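# Retract the sealant gun's rod fully to the housing

## Task

Draw the sealant gun's plunger rod fully rearward so that its end disc rests against the gun's housing; the rod will only slide back while the small thumb plate behind the handle is held pushed toward the gun's nozzle end. The gun must end up lying on the table, not leaning on or resting on anything else. Then report that the job is finished.

## Robot and tools

Robot: two seven-joint arms, left_arm and right_arm, each with a two-finger gripper that opens to 140 mm. The fingers can fold at a hinge. Only the quarter of each pad nearest the tip grips at the set force. Nearer the palm, the fingers wrap round the part: thin parts may slip out, and wide ones get squeezed harder than asked. A fingertip pushed straight into a surface folds easily unless the gripper is fully shut.

Frame: all positions, orientations and offsets use the scene frame. Its origin is at table height, midway between the arms. +z is up, +x points out over the table, and left_arm is on the +y side. Image left and right do not match arm names. Base positions: left_arm at (+0.058, +0.439, +0.043) m and right_arm at (-0.040, -0.441, +0.043) m. On each gripper, +z runs along the fingers and y is the closing direction. end_effector_position is the centre of the closed pads (66 mm long); the tips stick out roughly 33 mm beyond it when nearly closed, and about 9 mm when wide open.

Row layout, shared by execute_actions and move: one row of 20 numbers covers both arms. The first 10 are left_arm: dx, dy, dz, rx, ry, rz, position, force_limit, speed, activate. The next 10 are right_arm in the same order. The six pose numbers are an offset, not a pose. They are measured from that arm's Hand target as it stood when the call began, along the scene axes. The turn is a rotation vector (rx, ry, rz) about the Hand target's position. Scale: 1.0 equals 0.6 m or 180 degrees, and values run from -1 to 1. Every row in a call counts from that same start, so sending the same offset again moves the arm further. Sending six zeros asks for nothing new. Each step, the controller limits the command to 70 mm and 16 degrees from the measured pose, so a gripper can stop short. Resend the remaining distance if so.

Gripper numbers are absolute commands, not offsets. position: +1 is fully open, about -0.8 is pads touching, and -1 closes until blocked. force_limit, from -1 to +1, sets how hard the pads press: about 14 N at -1, 40 N at 0 and 58 N at +1 when closing slowly. speed, from -1 to +1, sets closing rate: about 30, 140 and 250 mm/s. A fast close grips much harder. Both start at +1. Keep activate at 0. Send 1 only when fault reads 7 or 13; the fingers then cycle and release whatever they hold. To keep a gripper as it is, repeat its last position, force_limit and speed, because 0 counts as a command. To grip harder while object_status reads 2, raise force_limit and nudge position from -1 to -0.98.

Tools:
- execute_actions(actions, cameras): actions is a list of actions. Each action is a list of up to 15 rows, one per 1/30 s step. A short action repeats its final row until step 15. An empty list just returns state and images.
- move(target, speed, blend, stop_force, zero, blocking, cameras): drives each gripper in a straight line toward target. target is one 20-number row, or a list of up to 15 rows, all offsets from the same starting Hand targets. speed is the top path speed in m/s (0.002 to 2, default 0.25), given as one number or one per target. blend is a corner radius in m. stop_force (20 to 40 N) ends an arm's path when the push against its motion reaches that value. Aim a few cm past the contact, move slowly, and do not rely on it if the gripper turns. zero=true re-zeroes force first. blocking=false returns early and cannot be used with stop_force. The result ends with a move: line, e.g. done, off_target, moving, held or fault.
- wait(seconds): lets time pass, 0 to 3600 s.
- stop(): brakes a running move.
- zoom_image(camera, region): region [x0, y0, x1, y1] in pixels, at most 504 x 504, taken from the latest image.
- clear_fault(arm): clears a torque or force fault on left_arm or right_arm once it has been reported.
- read_manual(section): licence texts only.
- finished_scene(scene): ends the current scene; give its number. Call it once the rod is fully back and the gun is lying on the table.

Cameras: cam_head_left, cam_head_right, cam_high, cam_low, cam_left_wrist and cam_right_wrist, all 896x504. The wrist depth line is a 7x7 grid of distances in mm, with rows separated by /.

Reading results: Hand target is the last commanded pose after clipping. object_status: 0 moving, 1 blocked while opening, 2 blocked while closing (normally holding), 3 reached the set position or pads met. position_measured is in counts: 3 open, about 139 at 60 mm, 200 at 20 mm, 230 pads meeting. Also reported: joint torques, external torque estimates, flange force along the gripper axes, and MOTOR HOT or FAULT lines.

Avoid: a net outside force of 85 N on an arm, or contact torque above 85 N m on the large joints or 11 N m on the three wrist joints. Either gives a fault stop that needs clear_fault. Also avoid joint range or speed overruns, fast impacts, and grabbing hard on a part still resting on something. Keep the two grippers from touching each other, and never close one on the other's fingers. Do not drop the gun, let anything fall off the table, or release a moving part. A stopped arm keeps pushing, so command it back away. Holding loads or a stretched arm heats the motors, and overheating locks the arm for 30 to 60 s.

Each tool is called as name(argument=value, ...) on one line, values as JSON.

## Session

execute_actions(actions=[])

Scene clock: 0.00 s.
left_arm: end_effector_position=(+0.3905, +0.1562, +0.1584) position_measured=3 object_status=3 fault=0 end_effector_quat_wxyz=(+0.023, -0.234, +0.961, +0.147) | right_arm: end_effector_position=(+0.5441, -0.2489, +0.3006) position_measured=3 object_status=3 fault=0 end_effector_quat_wxyz=(+0.216, +0.118, +0.928, +0.281)
Joint positions: left_arm=[-0.838 0.018 0 -2.316 0.211 2.087 0.148] | right_arm=[0.178 -0.181 0.075 -2.424 0.997 2.707 1.244]
Joint velocities: within noise
Joint torques (N m): no reading
External joint torques (N m): no reading
Flange force (N): no reading
Wrist depth (mm): cam_left_wrist=[219 230 247 265 286 313 342 / 225 244 258 284 311 338 372 / 240 257 281 305 336 371 413 / 236 123 303 327 369 129 457 / - 105 331 365 411 120 87 / - 333 364 402 446 439 - / - 368 402 450 462 597 -] | cam_right_wrist=[285 316 370 434 553 710 940 / 306 345 407 495 630 870 1153 / 328 378 453 559 743 3647 4363 / 351 124 509 653 3054 136 - / - 106 580 768 2808 130 97 / - 524 671 2777 2519 2777 97 / - 602 2572 - 2419 - -]
Hand target: left_arm +0.3905, +0.1562, +0.1584; +0.023, -0.234, +0.961, +0.147 | right_arm +0.5441, -0.2489, +0.3006; +0.216, +0.118, +0.928, +0.281
Tool commands: left_gripper/position=+1.0 left_gripper/force_limit=+1.0 left_gripper/speed=+1.0 left_gripper/activate=+0.0 right_gripper/position=+1.0 right_gripper/force_limit=+1.0 right_gripper/speed=+1.0 right_gripper/activate=+0.0

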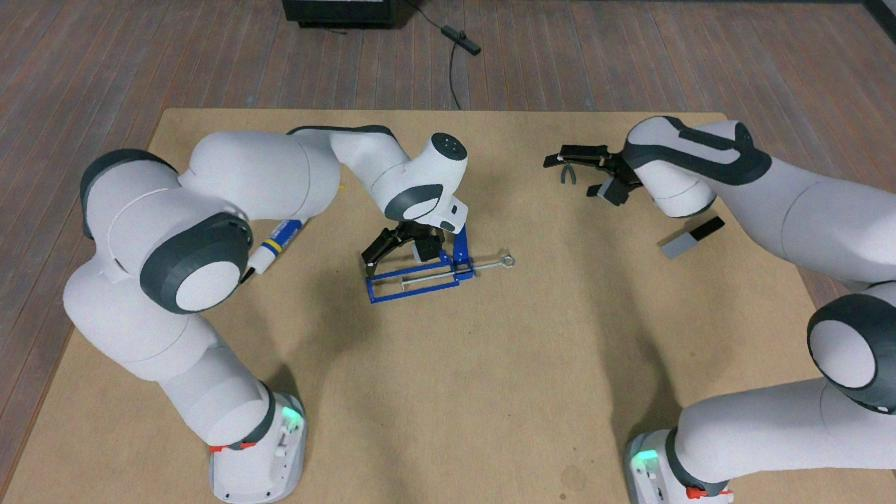

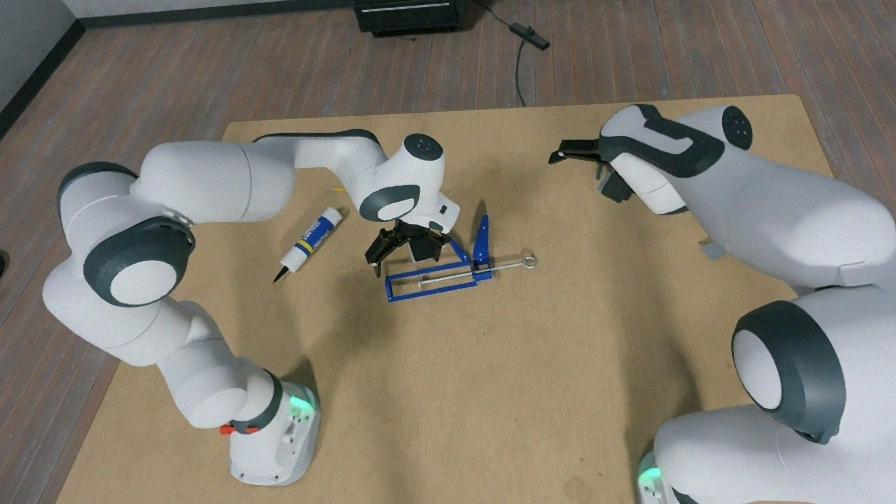

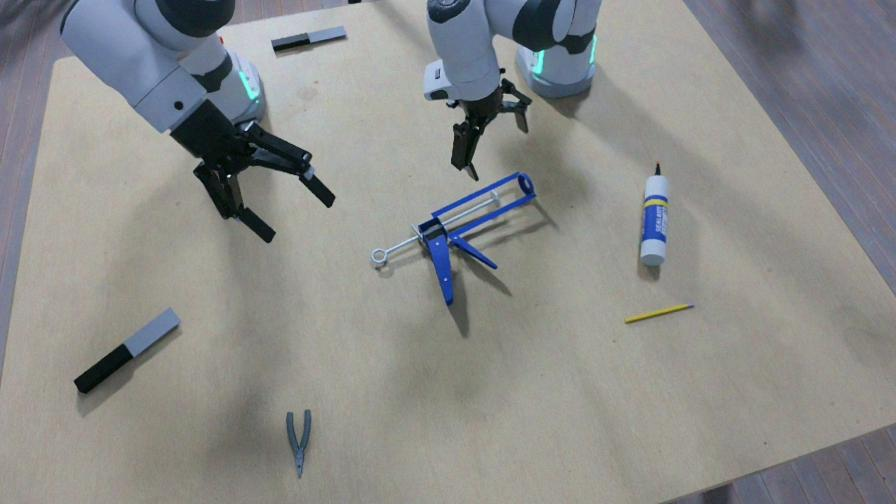

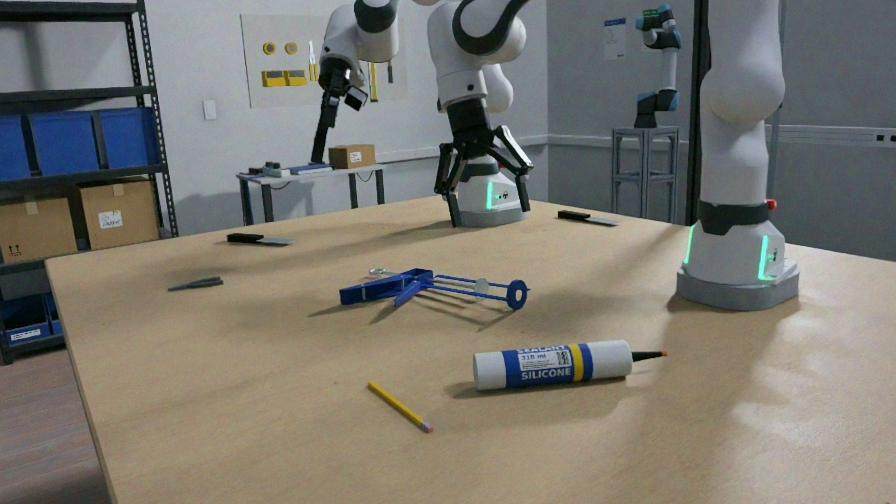

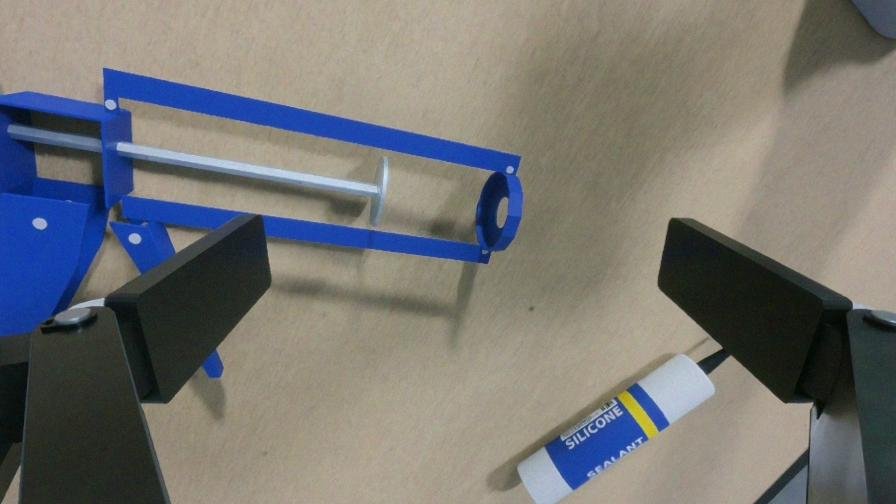

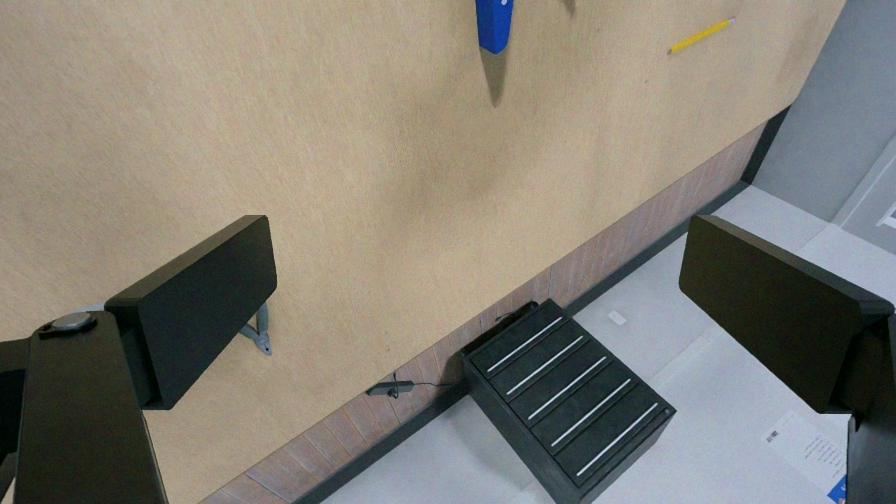

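zoom_image(camera="cam_high", region=[350, 150, 570, 320])

zoom_image(camera="cam_head_right", region=[370, 200, 560, 320])

zoom_image(camera="cam_low", region=[320, 240, 550, 340])

Scaled by 2.291 from the camera's image (finer frame: 1280x720).

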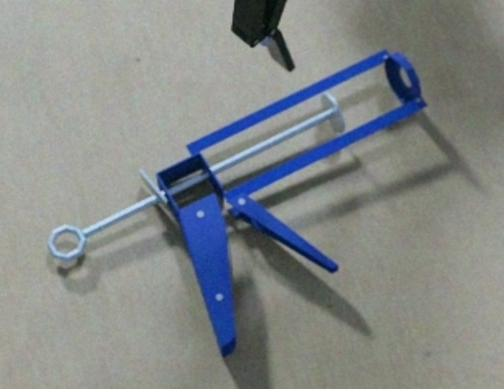

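Scaled by 2.653 from the camera's image (finer frame: 1280x720).

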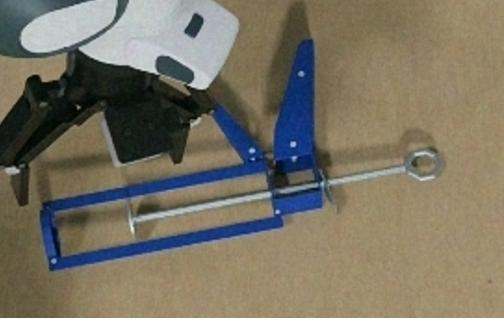

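Scaled by 2.191 from the camera's image (finer frame: 1280x720).

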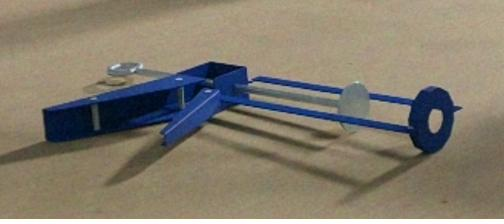

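move(target=[0.1075,-0.427,0.053,0.0417,0.0263,-0.574,-1,-1,0,0,-0.024,0.015,-0.2,-0.0984,-0.2117,0.5693,0.2,-1,0,0], speed=0.35, cameras=["all"])

Scene clock: 101.93 s.
left_arm: end_effector_position=(+0.4542, -0.1006, +0.1904) position_measured=233 object_status=3 fault=0 end_effector_quat_wxyz=(+0.109, +0.612, +0.772, +0.135) | right_arm: end_effector_position=(+0.5309, -0.2397, +0.1818) position_measured=104 object_status=3 fault=0 end_effector_quat_wxyz=(-0.187, +0.745, -0.596, -0.235)
Joint positions: left_arm=[-0.758 0.379 -0.359 -1.821 0.585 2.194 1.5] | right_arm=[0.072 0.332 0.017 -1.926 0.686 2.048 -0.531]
Joint velocities: left_arm=[-0.001 0 0.001 0 0 0 0.007] | right_arm=[0.001 -0.001 0.001 0.001 0 0 -0.006]
Joint torques (N m): left_arm=[0.04 -42.97 -4.24 23.89 1.04 2.11 0.38] | right_arm=[-0.64 -41.33 0.65 24.18 0.8 1.17 -0.36]
External joint torques (N m): left_arm=[-0.08 -0.74 -0.38 0.14 0.21 -0.14 0.34] | right_arm=[-0.59 0.49 0.05 1.12 -0.19 -0.26 -0.35]
Flange force (N): left_arm=[1.2 0.4 -1.6] | right_arm=[2.0 -5.6 -1.4]
Wrist depth (mm): cam_left_wrist=[239 255 277 293 342 386 442 / 249 270 294 327 359 417 481 / 261 283 313 345 393 453 523 / 274 298 327 136 421 494 582 / 289 311 79 91 85 521 2210 / 300 - 63 64 - - - / - - - - - 64 -] | cam_right_wrist=[279 278 278 277 278 277 278 / 326 325 326 326 324 326 321 / 393 390 387 387 390 388 388 / 489 490 137 427 157 458 484 / - 82 110 622 602 105 88 / - 69 823 977 258 - - / - - - - 234 - 70]
Hand target: left_arm +0.4550, -0.1000, +0.1902; +0.108, +0.615, +0.769, +0.136 | right_arm +0.5297, -0.2399, +0.1806; -0.187, +0.748, -0.592, -0.235
Off the commanded pose: left_arm 0.001 m, 0 deg | right_arm 0.002 m, 0 deg.
move: done
cam_left_wrist: T_world_to_cam=[[0.91278, 0.21405, 0.34788, -0.44544], [0.08969, -0.93594, 0.34053, -0.19672], [0.39849, -0.27963, -0.87351, 0.09782]] pos_world=[0.38526, -0.06142, 0.30739]
cam_right_wrist: T_world_to_cam=[[-0.97864, -0.20521, -0.01211, 0.48242], [-0.12773, 0.5609, 0.81797, 0.06004], [-0.16106, 0.80205, -0.57513, 0.52372]] pos_world=[0.56414, -0.35473, 0.25794]

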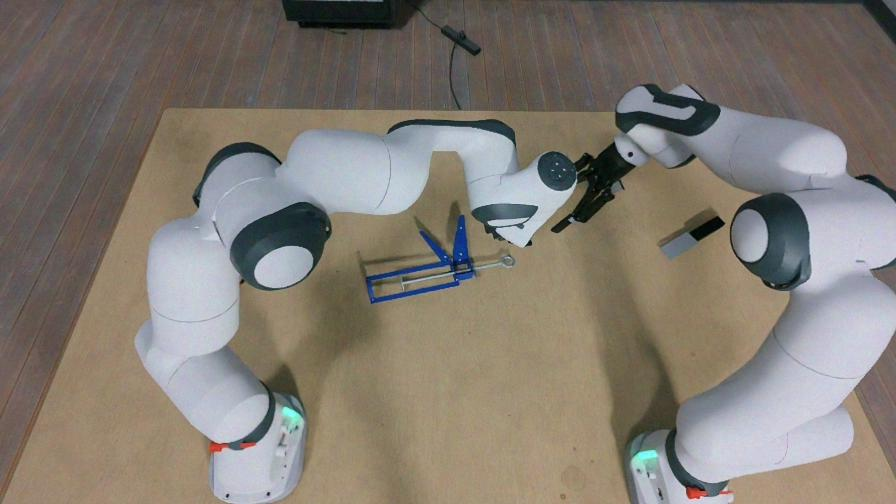

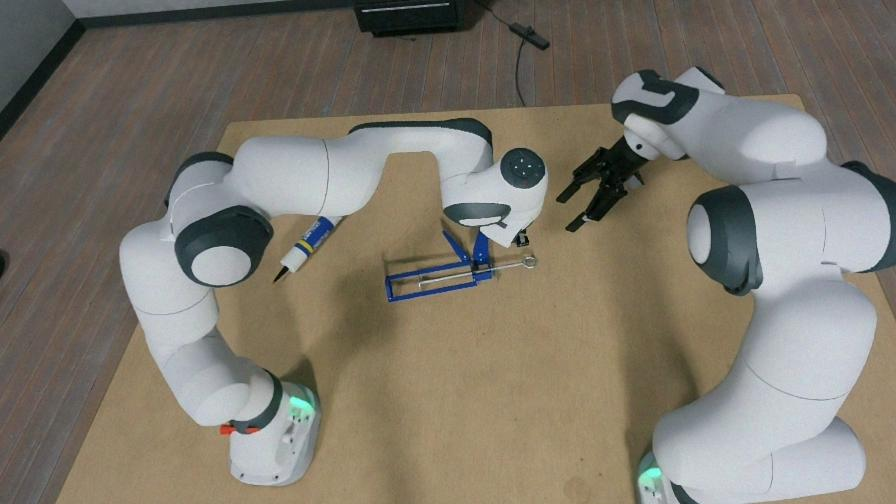

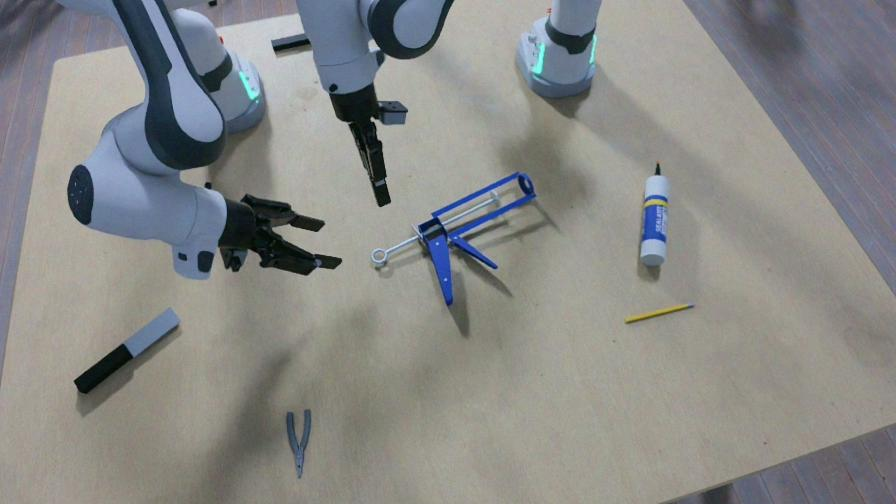

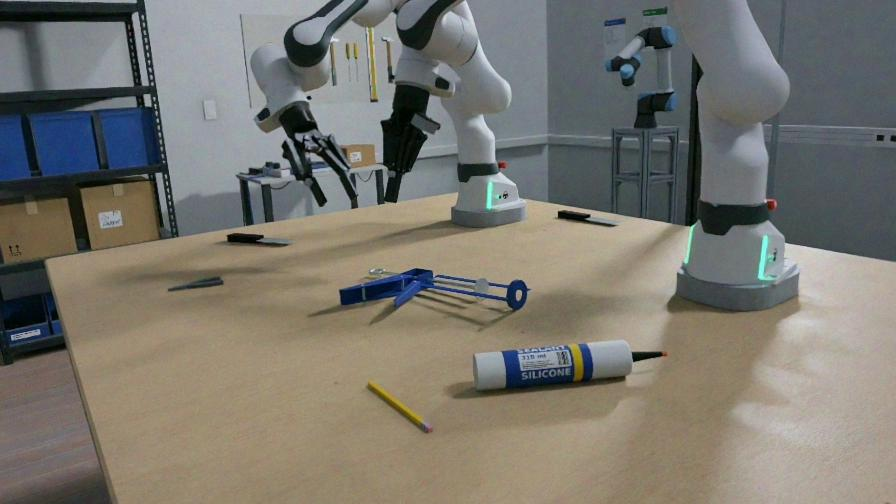

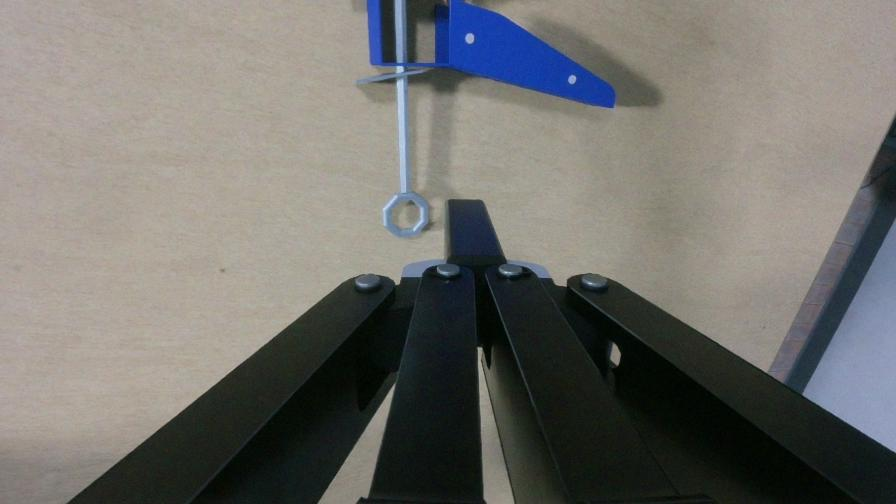

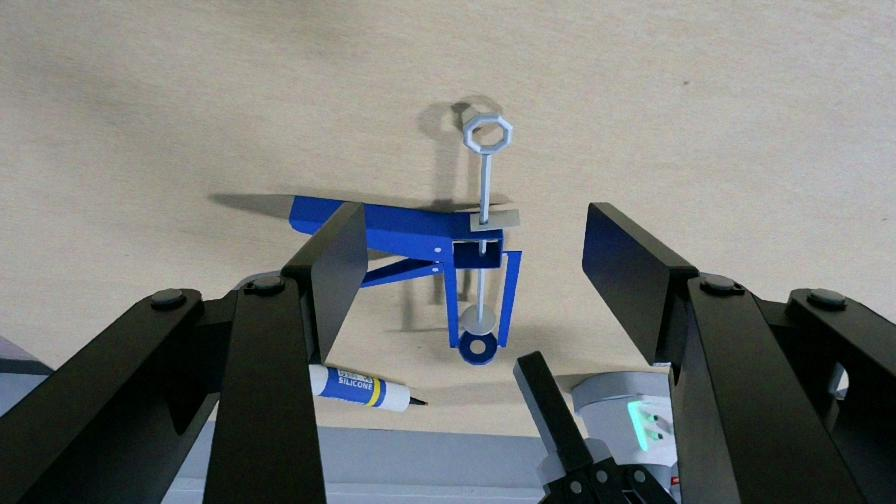

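zoom_image(camera="cam_left_wrist", region=[330, 0, 530, 250])

zoom_image(camera="cam_right_wrist", region=[380, 90, 560, 380])

Scaled by 2.016 from the camera's image (finer frame: 1280x720).

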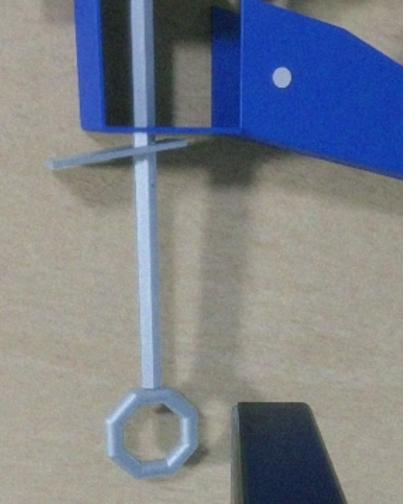

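Scaled by 1.738 from the camera's image (finer frame: 1280x720).

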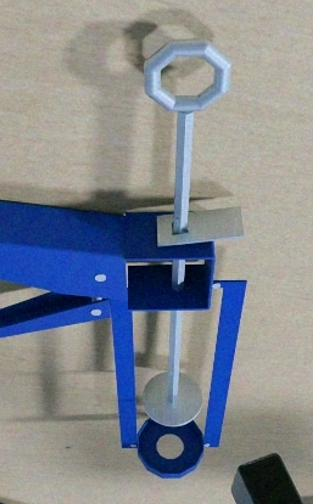

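move(target=[-0.0217,0.0475,-0.14,0,0,0,-1,-1,0,0,-0.033,0.052,-0.134,0,0,0,0.2,-1,0,0], speed=0.2, cameras=["cam_high","cam_left_wrist","cam_right_wrist","cam_low"])

zoom_image(camera="cam_left_wrist", region=[300, 0, 552, 260])

zoom_image(camera="cam_high", region=[300, 130, 540, 320])

Scene clock: 142.20 s.
left_arm: end_effector_position=(+0.4420, -0.0708, +0.1057) position_measured=233 object_status=3 fault=0 end_effector_quat_wxyz=(+0.106, +0.617, +0.768, +0.137) | right_arm: end_effector_position=(+0.5087, -0.2087, +0.1000) position_measured=104 object_status=3 fault=0 end_effector_quat_wxyz=(-0.184, +0.746, -0.594, -0.237)
Joint positions: left_arm=[-0.772 0.425 -0.303 -1.979 0.684 2.375 1.396] | right_arm=[0.104 0.429 0.063 -2.009 0.761 2.221 -0.611]
Joint velocities: left_arm=[0.001 0 0.002 -0.001 0 0.001 -0.005] | right_arm=[0.002 0.002 0.001 -0.001 0.002 0 -0.004]
Joint torques (N m): left_arm=[-0.99 -44.17 -3.13 21.4 0.79 2.37 -0.24] | right_arm=[-0.75 -42.77 1.16 22.14 0.89 1.4 -0.31]
External joint torques (N m): left_arm=[-1.1 -2.45 0.57 -0.23 0.3 0.24 -0.27] | right_arm=[-0.75 -0.1 -0.11 0.99 0.33 0.09 -0.29]
Flange force (N): left_arm=[6.5 -2.3 -3.2] | right_arm=[1.5 -2.7 -0.2]
Wrist depth (mm): cam_left_wrist=[177 188 205 217 252 285 326 / 184 197 217 232 238 305 354 / 193 208 229 251 288 333 389 / 203 219 240 136 305 359 428 / 213 228 79 91 85 379 479 / 222 - 64 64 - - 528 / - - - - - 64 -] | cam_right_wrist=[192 192 191 191 192 192 192 / 223 223 224 223 224 223 225 / 267 269 267 266 269 270 268 / 334 328 137 335 305 318 335 / 392 82 110 387 418 105 88 / - 69 609 605 558 - - / - - - 1072 231 - 70]
Hand target: left_arm +0.4420, -0.0715, +0.1062; +0.108, +0.615, +0.769, +0.136 | right_arm +0.5099, -0.2087, +0.1002; -0.187, +0.748, -0.592, -0.235
Off the commanded pose: left_arm 0.001 m, 0 deg | right_arm 0.001 m, 0 deg.
move: done
cam_left_wrist: T_world_to_cam=[[0.9161, 0.20133, 0.34675, -0.41345], [0.08082, -0.93976, 0.33213, -0.13436], [0.39273, -0.27624, -0.87719, 0.04016]] pos_world=[0.37384, -0.03193, 0.22321]
cam_right_wrist: T_world_to_cam=[[-0.97742, -0.2112, -0.00633, 0.46366], [-0.1266, 0.56138, 0.81782, 0.10628], [-0.16917, 0.80015, -0.57544, 0.45205]] pos_world=[0.54312, -0.32344, 0.17614]
Images, in order (width x height): cam_high 896x504, cam_low 896x504, cam_left_wrist 896x504, cam_right_wrist 896x504.

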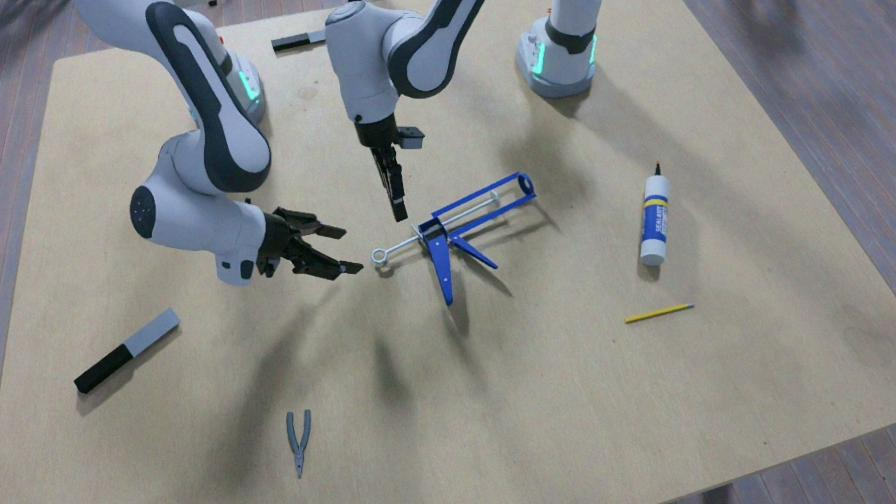

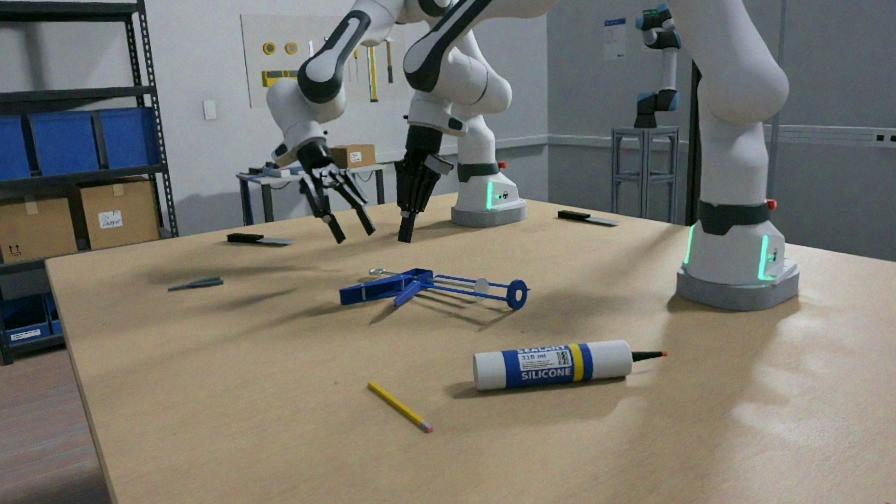

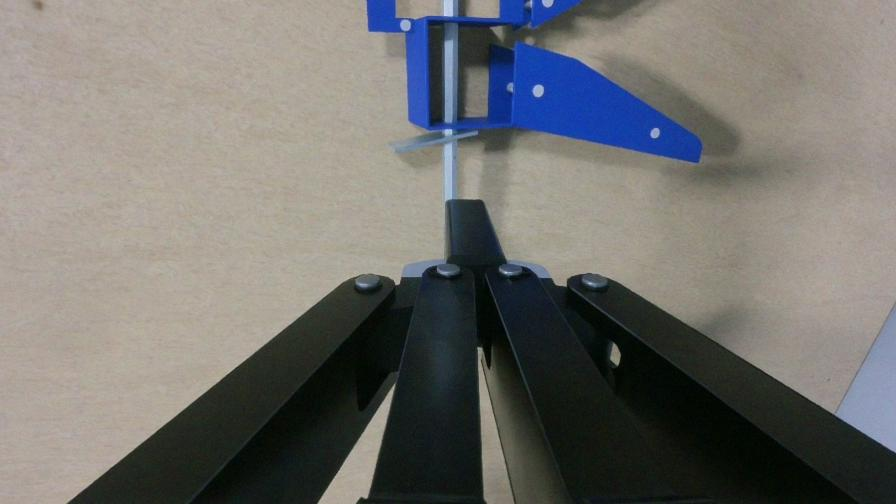

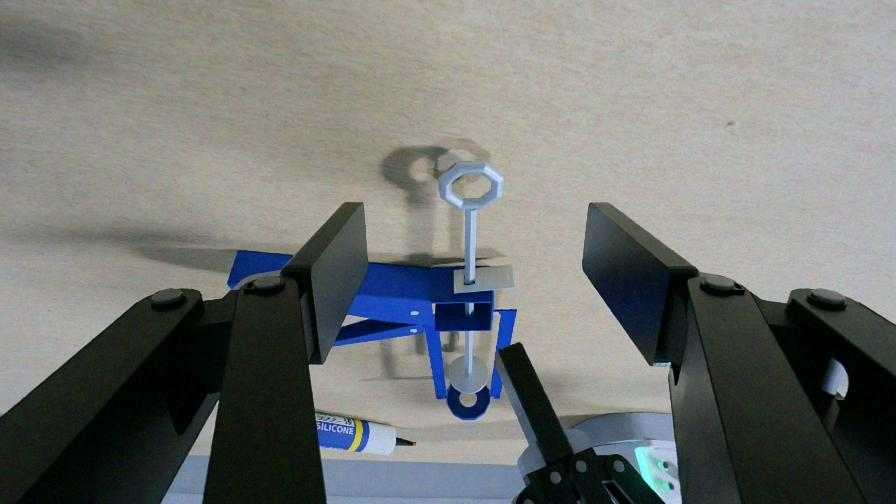

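Scaled by 1.938 from the camera's image (finer frame: 1280x720).

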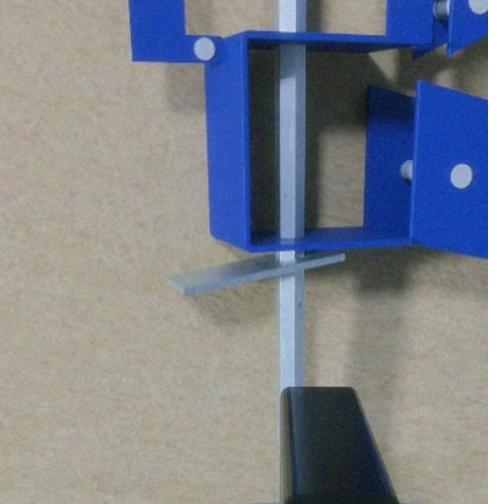

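Scaled by 2.100 from the camera's image (finer frame: 1280x720).

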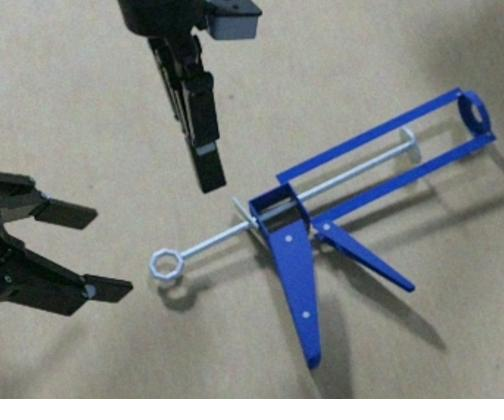

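move(target=[-0.0017,0.0025,-0.08,0,0,0,-1,-1,0,0,-0.0123,0.031,-0.067,0,0,0,0.2,-1,0,0], speed=0.15, cameras=["cam_high","cam_left_wrist","cam_right_wrist","cam_low"])

zoom_image(camera="cam_left_wrist", region=[300, 0, 552, 260])

zoom_image(camera="cam_low", region=[330, 200, 530, 330])

Scene clock: 169.50 s.
left_arm: end_effector_position=(+0.4402, -0.0680, +0.0565) position_measured=233 object_status=3 fault=0 end_effector_quat_wxyz=(+0.105, +0.617, +0.768, +0.137) | right_arm: end_effector_position=(+0.5013, -0.1901, +0.0600) position_measured=104 object_status=3 fault=0 end_effector_quat_wxyz=(-0.185, +0.746, -0.594, -0.237)
Joint positions: left_arm=[-0.805 0.51 -0.256 -1.98 0.752 2.448 1.326] | right_arm=[0.12 0.5 0.092 -2.017 0.805 2.304 -0.649]
Joint velocities: left_arm=[0.002 0.001 -0.001 0.001 0 0.002 -0.005] | right_arm=[within noise]
Joint torques (N m): left_arm=[-0.98 -45.9 -3.24 20.83 0.61 2.2 -0.08] | right_arm=[-0.73 -43.64 1.72 21.45 0.69 1.33 -0.38]
External joint torques (N m): left_arm=[-1.09 -2.45 0.56 0.22 0.28 0.13 -0.11] | right_arm=[-0.6 -0.08 0 1.33 0.33 0.05 -0.37]
Flange force (N): left_arm=[4.5 -1.4 -3.6] | right_arm=[1.7 -3.7 0.4]
Wrist depth (mm): cam_left_wrist=[140 149 162 168 193 226 256 / 146 156 172 182 186 213 281 / 153 163 181 194 227 254 306 / 160 173 191 136 241 285 339 / 168 181 80 91 86 302 376 / 176 - 64 64 - - 432 / - - - - - 64 -] | cam_right_wrist=[149 149 150 150 150 150 150 / 175 175 174 181 175 175 175 / 209 209 210 204 209 208 209 / 260 260 137 261 239 250 262 / 306 82 110 301 327 105 88 / - 69 472 462 238 - - / - - - 848 214 - 70]
Hand target: left_arm +0.4410, -0.0700, +0.0582; +0.108, +0.615, +0.769, +0.136 | right_arm +0.5025, -0.1901, +0.0600; -0.187, +0.748, -0.592, -0.235
Off the commanded pose: left_arm 0.003 m, 1 deg | right_arm 0.001 m, 0 deg.
move: done
cam_left_wrist: T_world_to_cam=[[0.91651, 0.20018, 0.34632, -0.39555], [0.08086, -0.94062, 0.32968, -0.11523], [0.39175, -0.27415, -0.87828, -0.00075]] pos_world=[0.37214, -0.02942, 0.17432]
cam_right_wrist: T_world_to_cam=[[-0.97733, -0.21163, -0.00679, 0.46001], [-0.1272, 0.56117, 0.81787, 0.12781], [-0.16928, 0.80019, -0.57536, 0.41287]] pos_world=[0.53572, -0.30474, 0.13614]
Images, in order (width x height): cam_high 896x504, cam_low 896x504, cam_left_wrist 896x504, cam_right_wrist 896x504.

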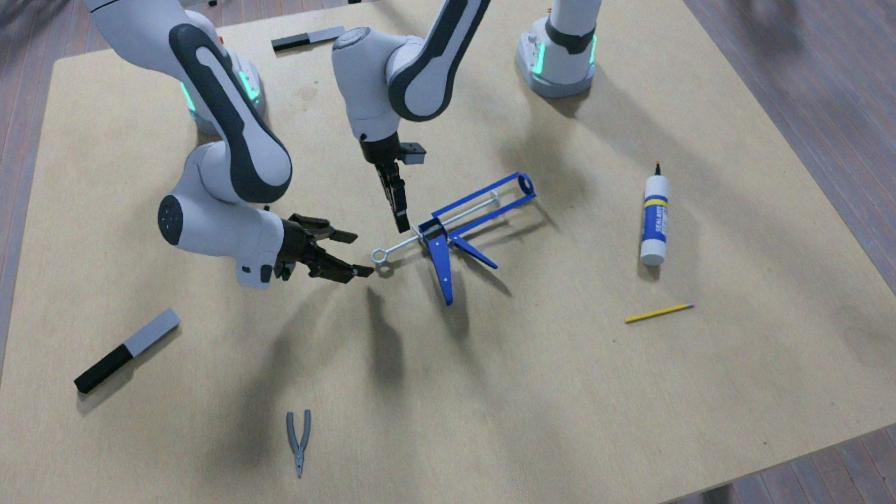

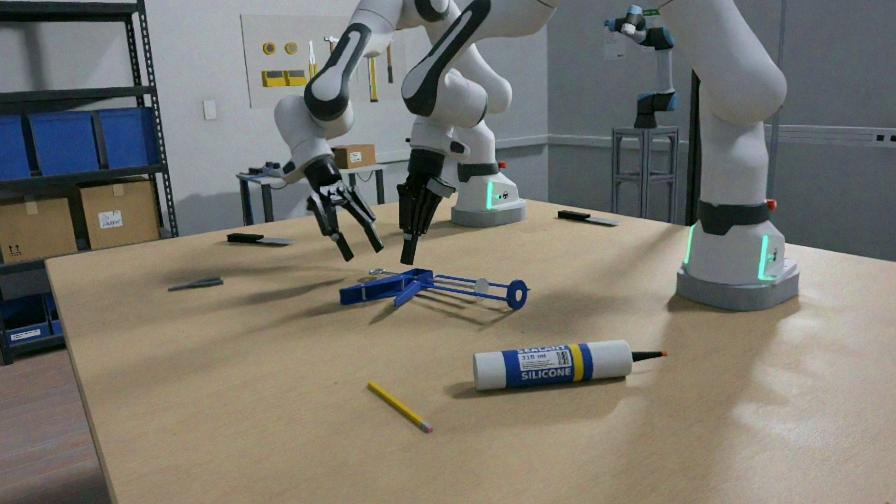

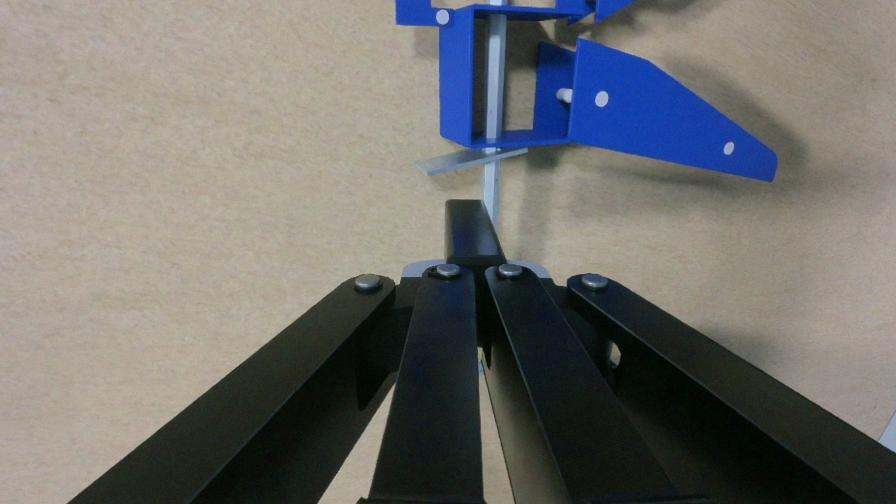

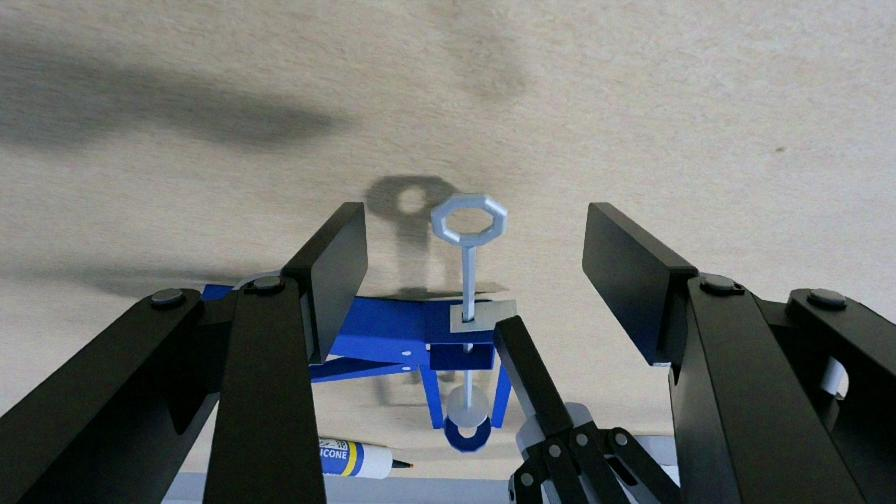

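Scaled by 1.938 from the camera's image (finer frame: 1280x720).

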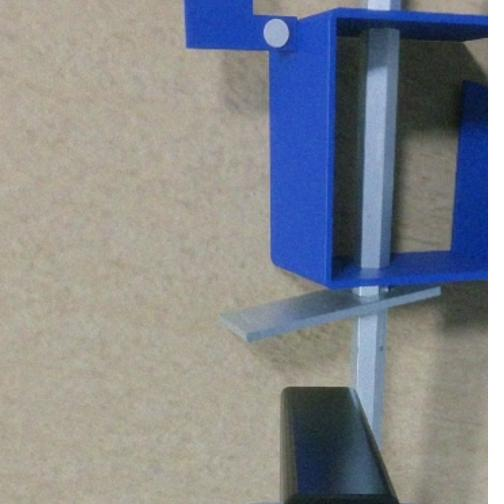

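Scaled by 2.520 from the camera's image (finer frame: 1280x720).

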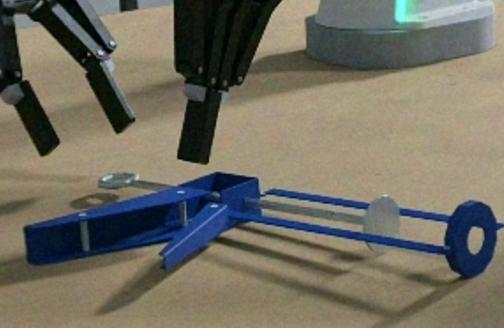

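move(target=[[0,0,-0.037,0,0,0,-1,-1,0,0,-0.0075,0.032,-0.048,0,0,0,0.2,-1,0,0],[0,0,-0.037,0,0,0,-1,-1,0,0,-0.0075,0.032,-0.048,0,0,0,-1,0,-1,0]], speed=0.1, cameras=["cam_high","cam_left_wrist","cam_right_wrist","cam_low"])

zoom_image(camera="cam_low", region=[330, 200, 530, 330])

zoom_image(camera="cam_right_wrist", region=[340, 180, 600, 460])

Scene clock: 186.20 s.
left_arm: end_effector_position=(+0.4405, -0.0683, +0.0352) position_measured=233 object_status=3 fault=0 end_effector_quat_wxyz=(+0.106, +0.616, +0.768, +0.137) | right_arm: end_effector_position=(+0.4991, -0.1725, +0.0320) position_measured=232 object_status=0 fault=0 end_effector_quat_wxyz=(-0.186, +0.746, -0.595, -0.235)
Joint positions: left_arm=[-0.825 0.553 -0.229 -1.971 0.781 2.479 1.294] | right_arm=[0.133 0.561 0.119 -2.005 0.837 2.368 -0.669]
Joint torques (N m): left_arm=[-0.99 -46.01 -3.14 20.41 0.36 2.22 -0.17] | right_arm=[0.28 -43.34 3.05 19.79 0.26 1.12 -0.33]
External joint torques (N m): left_arm=[-1.16 -1.77 0.51 0.3 0.09 0.17 -0.2] | right_arm=[0.28 1.01 0.61 0.4 0.06 -0.12 -0.32]
Flange force (N): left_arm=[2.7 -1.6 -2.4] | right_arm=[1.4 -3.0 2.6]
Wrist depth (mm): cam_left_wrist=[124 131 145 153 173 196 228 / 129 138 152 164 166 173 249 / 136 145 160 172 202 232 273 / 143 153 168 136 213 252 300 / 150 160 80 91 85 267 336 / 155 - 63 64 - - 387 / - - - - - 64 -] | cam_right_wrist=[121 124 121 121 120 121 120 / 141 141 141 141 140 141 140 / 175 169 168 168 168 168 168 / 210 210 210 123 200 210 209 / 280 262 87 92 87 246 279 / 379 - - - - 70 376 / - - - - - - -]
Hand target: left_arm +0.4410, -0.0700, +0.0360; +0.108, +0.615, +0.769, +0.136 | right_arm +0.4980, -0.1709, +0.0312; -0.187, +0.748, -0.592, -0.235
Off the commanded pose: left_arm 0.002 m, 0 deg | right_arm 0.002 m, 0 deg.
move: done
cam_left_wrist: T_world_to_cam=[[0.91569, 0.20176, 0.34757, -0.38796], [0.08143, -0.94005, 0.33117, -0.10874], [0.39355, -0.27495, -0.87723, -0.02068]] pos_world=[0.37225, -0.02963, 0.15271]
cam_right_wrist: T_world_to_cam=[[-0.97796, -0.20849, -0.01083, 0.46238], [-0.12875, 0.56143, 0.81745, 0.1413], [-0.16435, 0.80083, -0.5759, 0.37999]] pos_world=[0.53283, -0.28724, 0.10834]
Images, in order (width x height): cam_high 896x504, cam_low 896x504, cam_left_wrist 896x504, cam_right_wrist 896x504.

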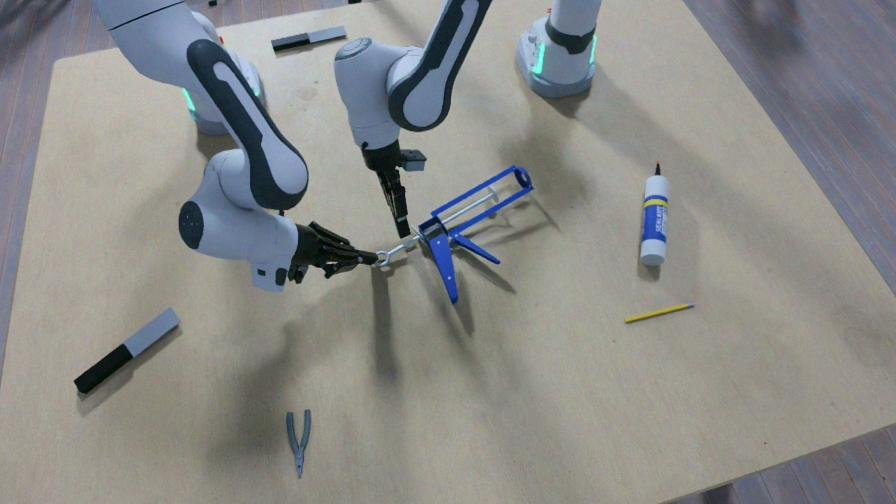

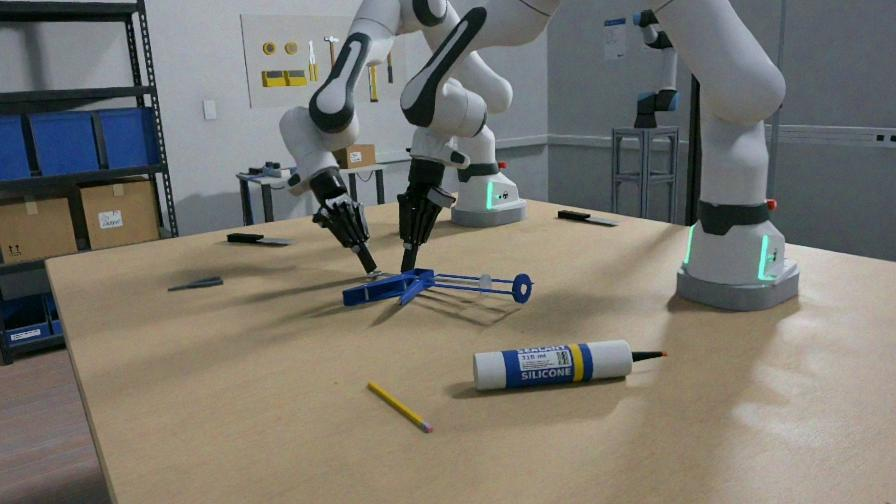

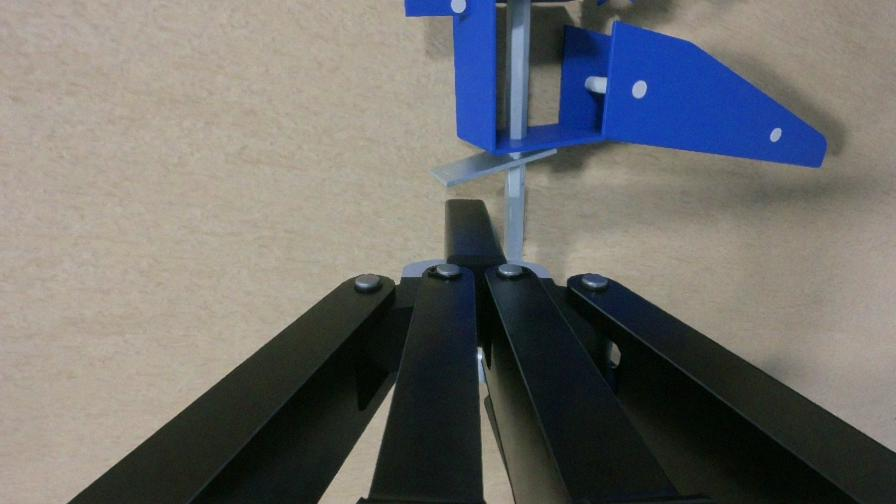

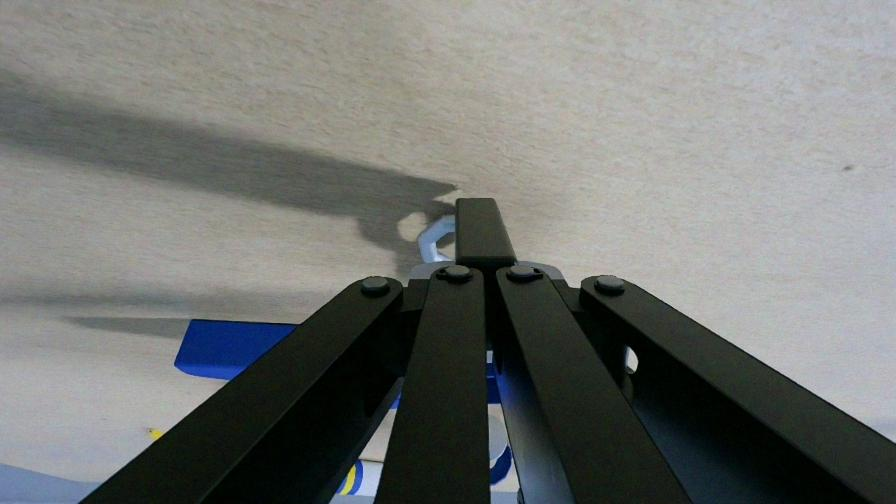

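Scaled by 2.520 from the camera's image (finer frame: 1280x720).

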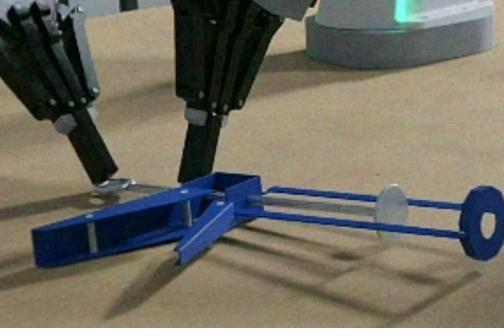

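Scaled by 1.800 from the camera's image (finer frame: 1280x720).

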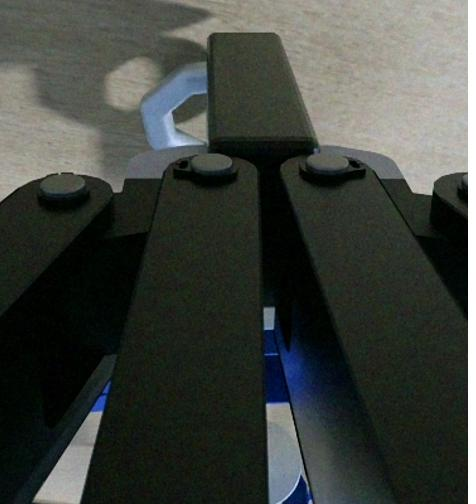

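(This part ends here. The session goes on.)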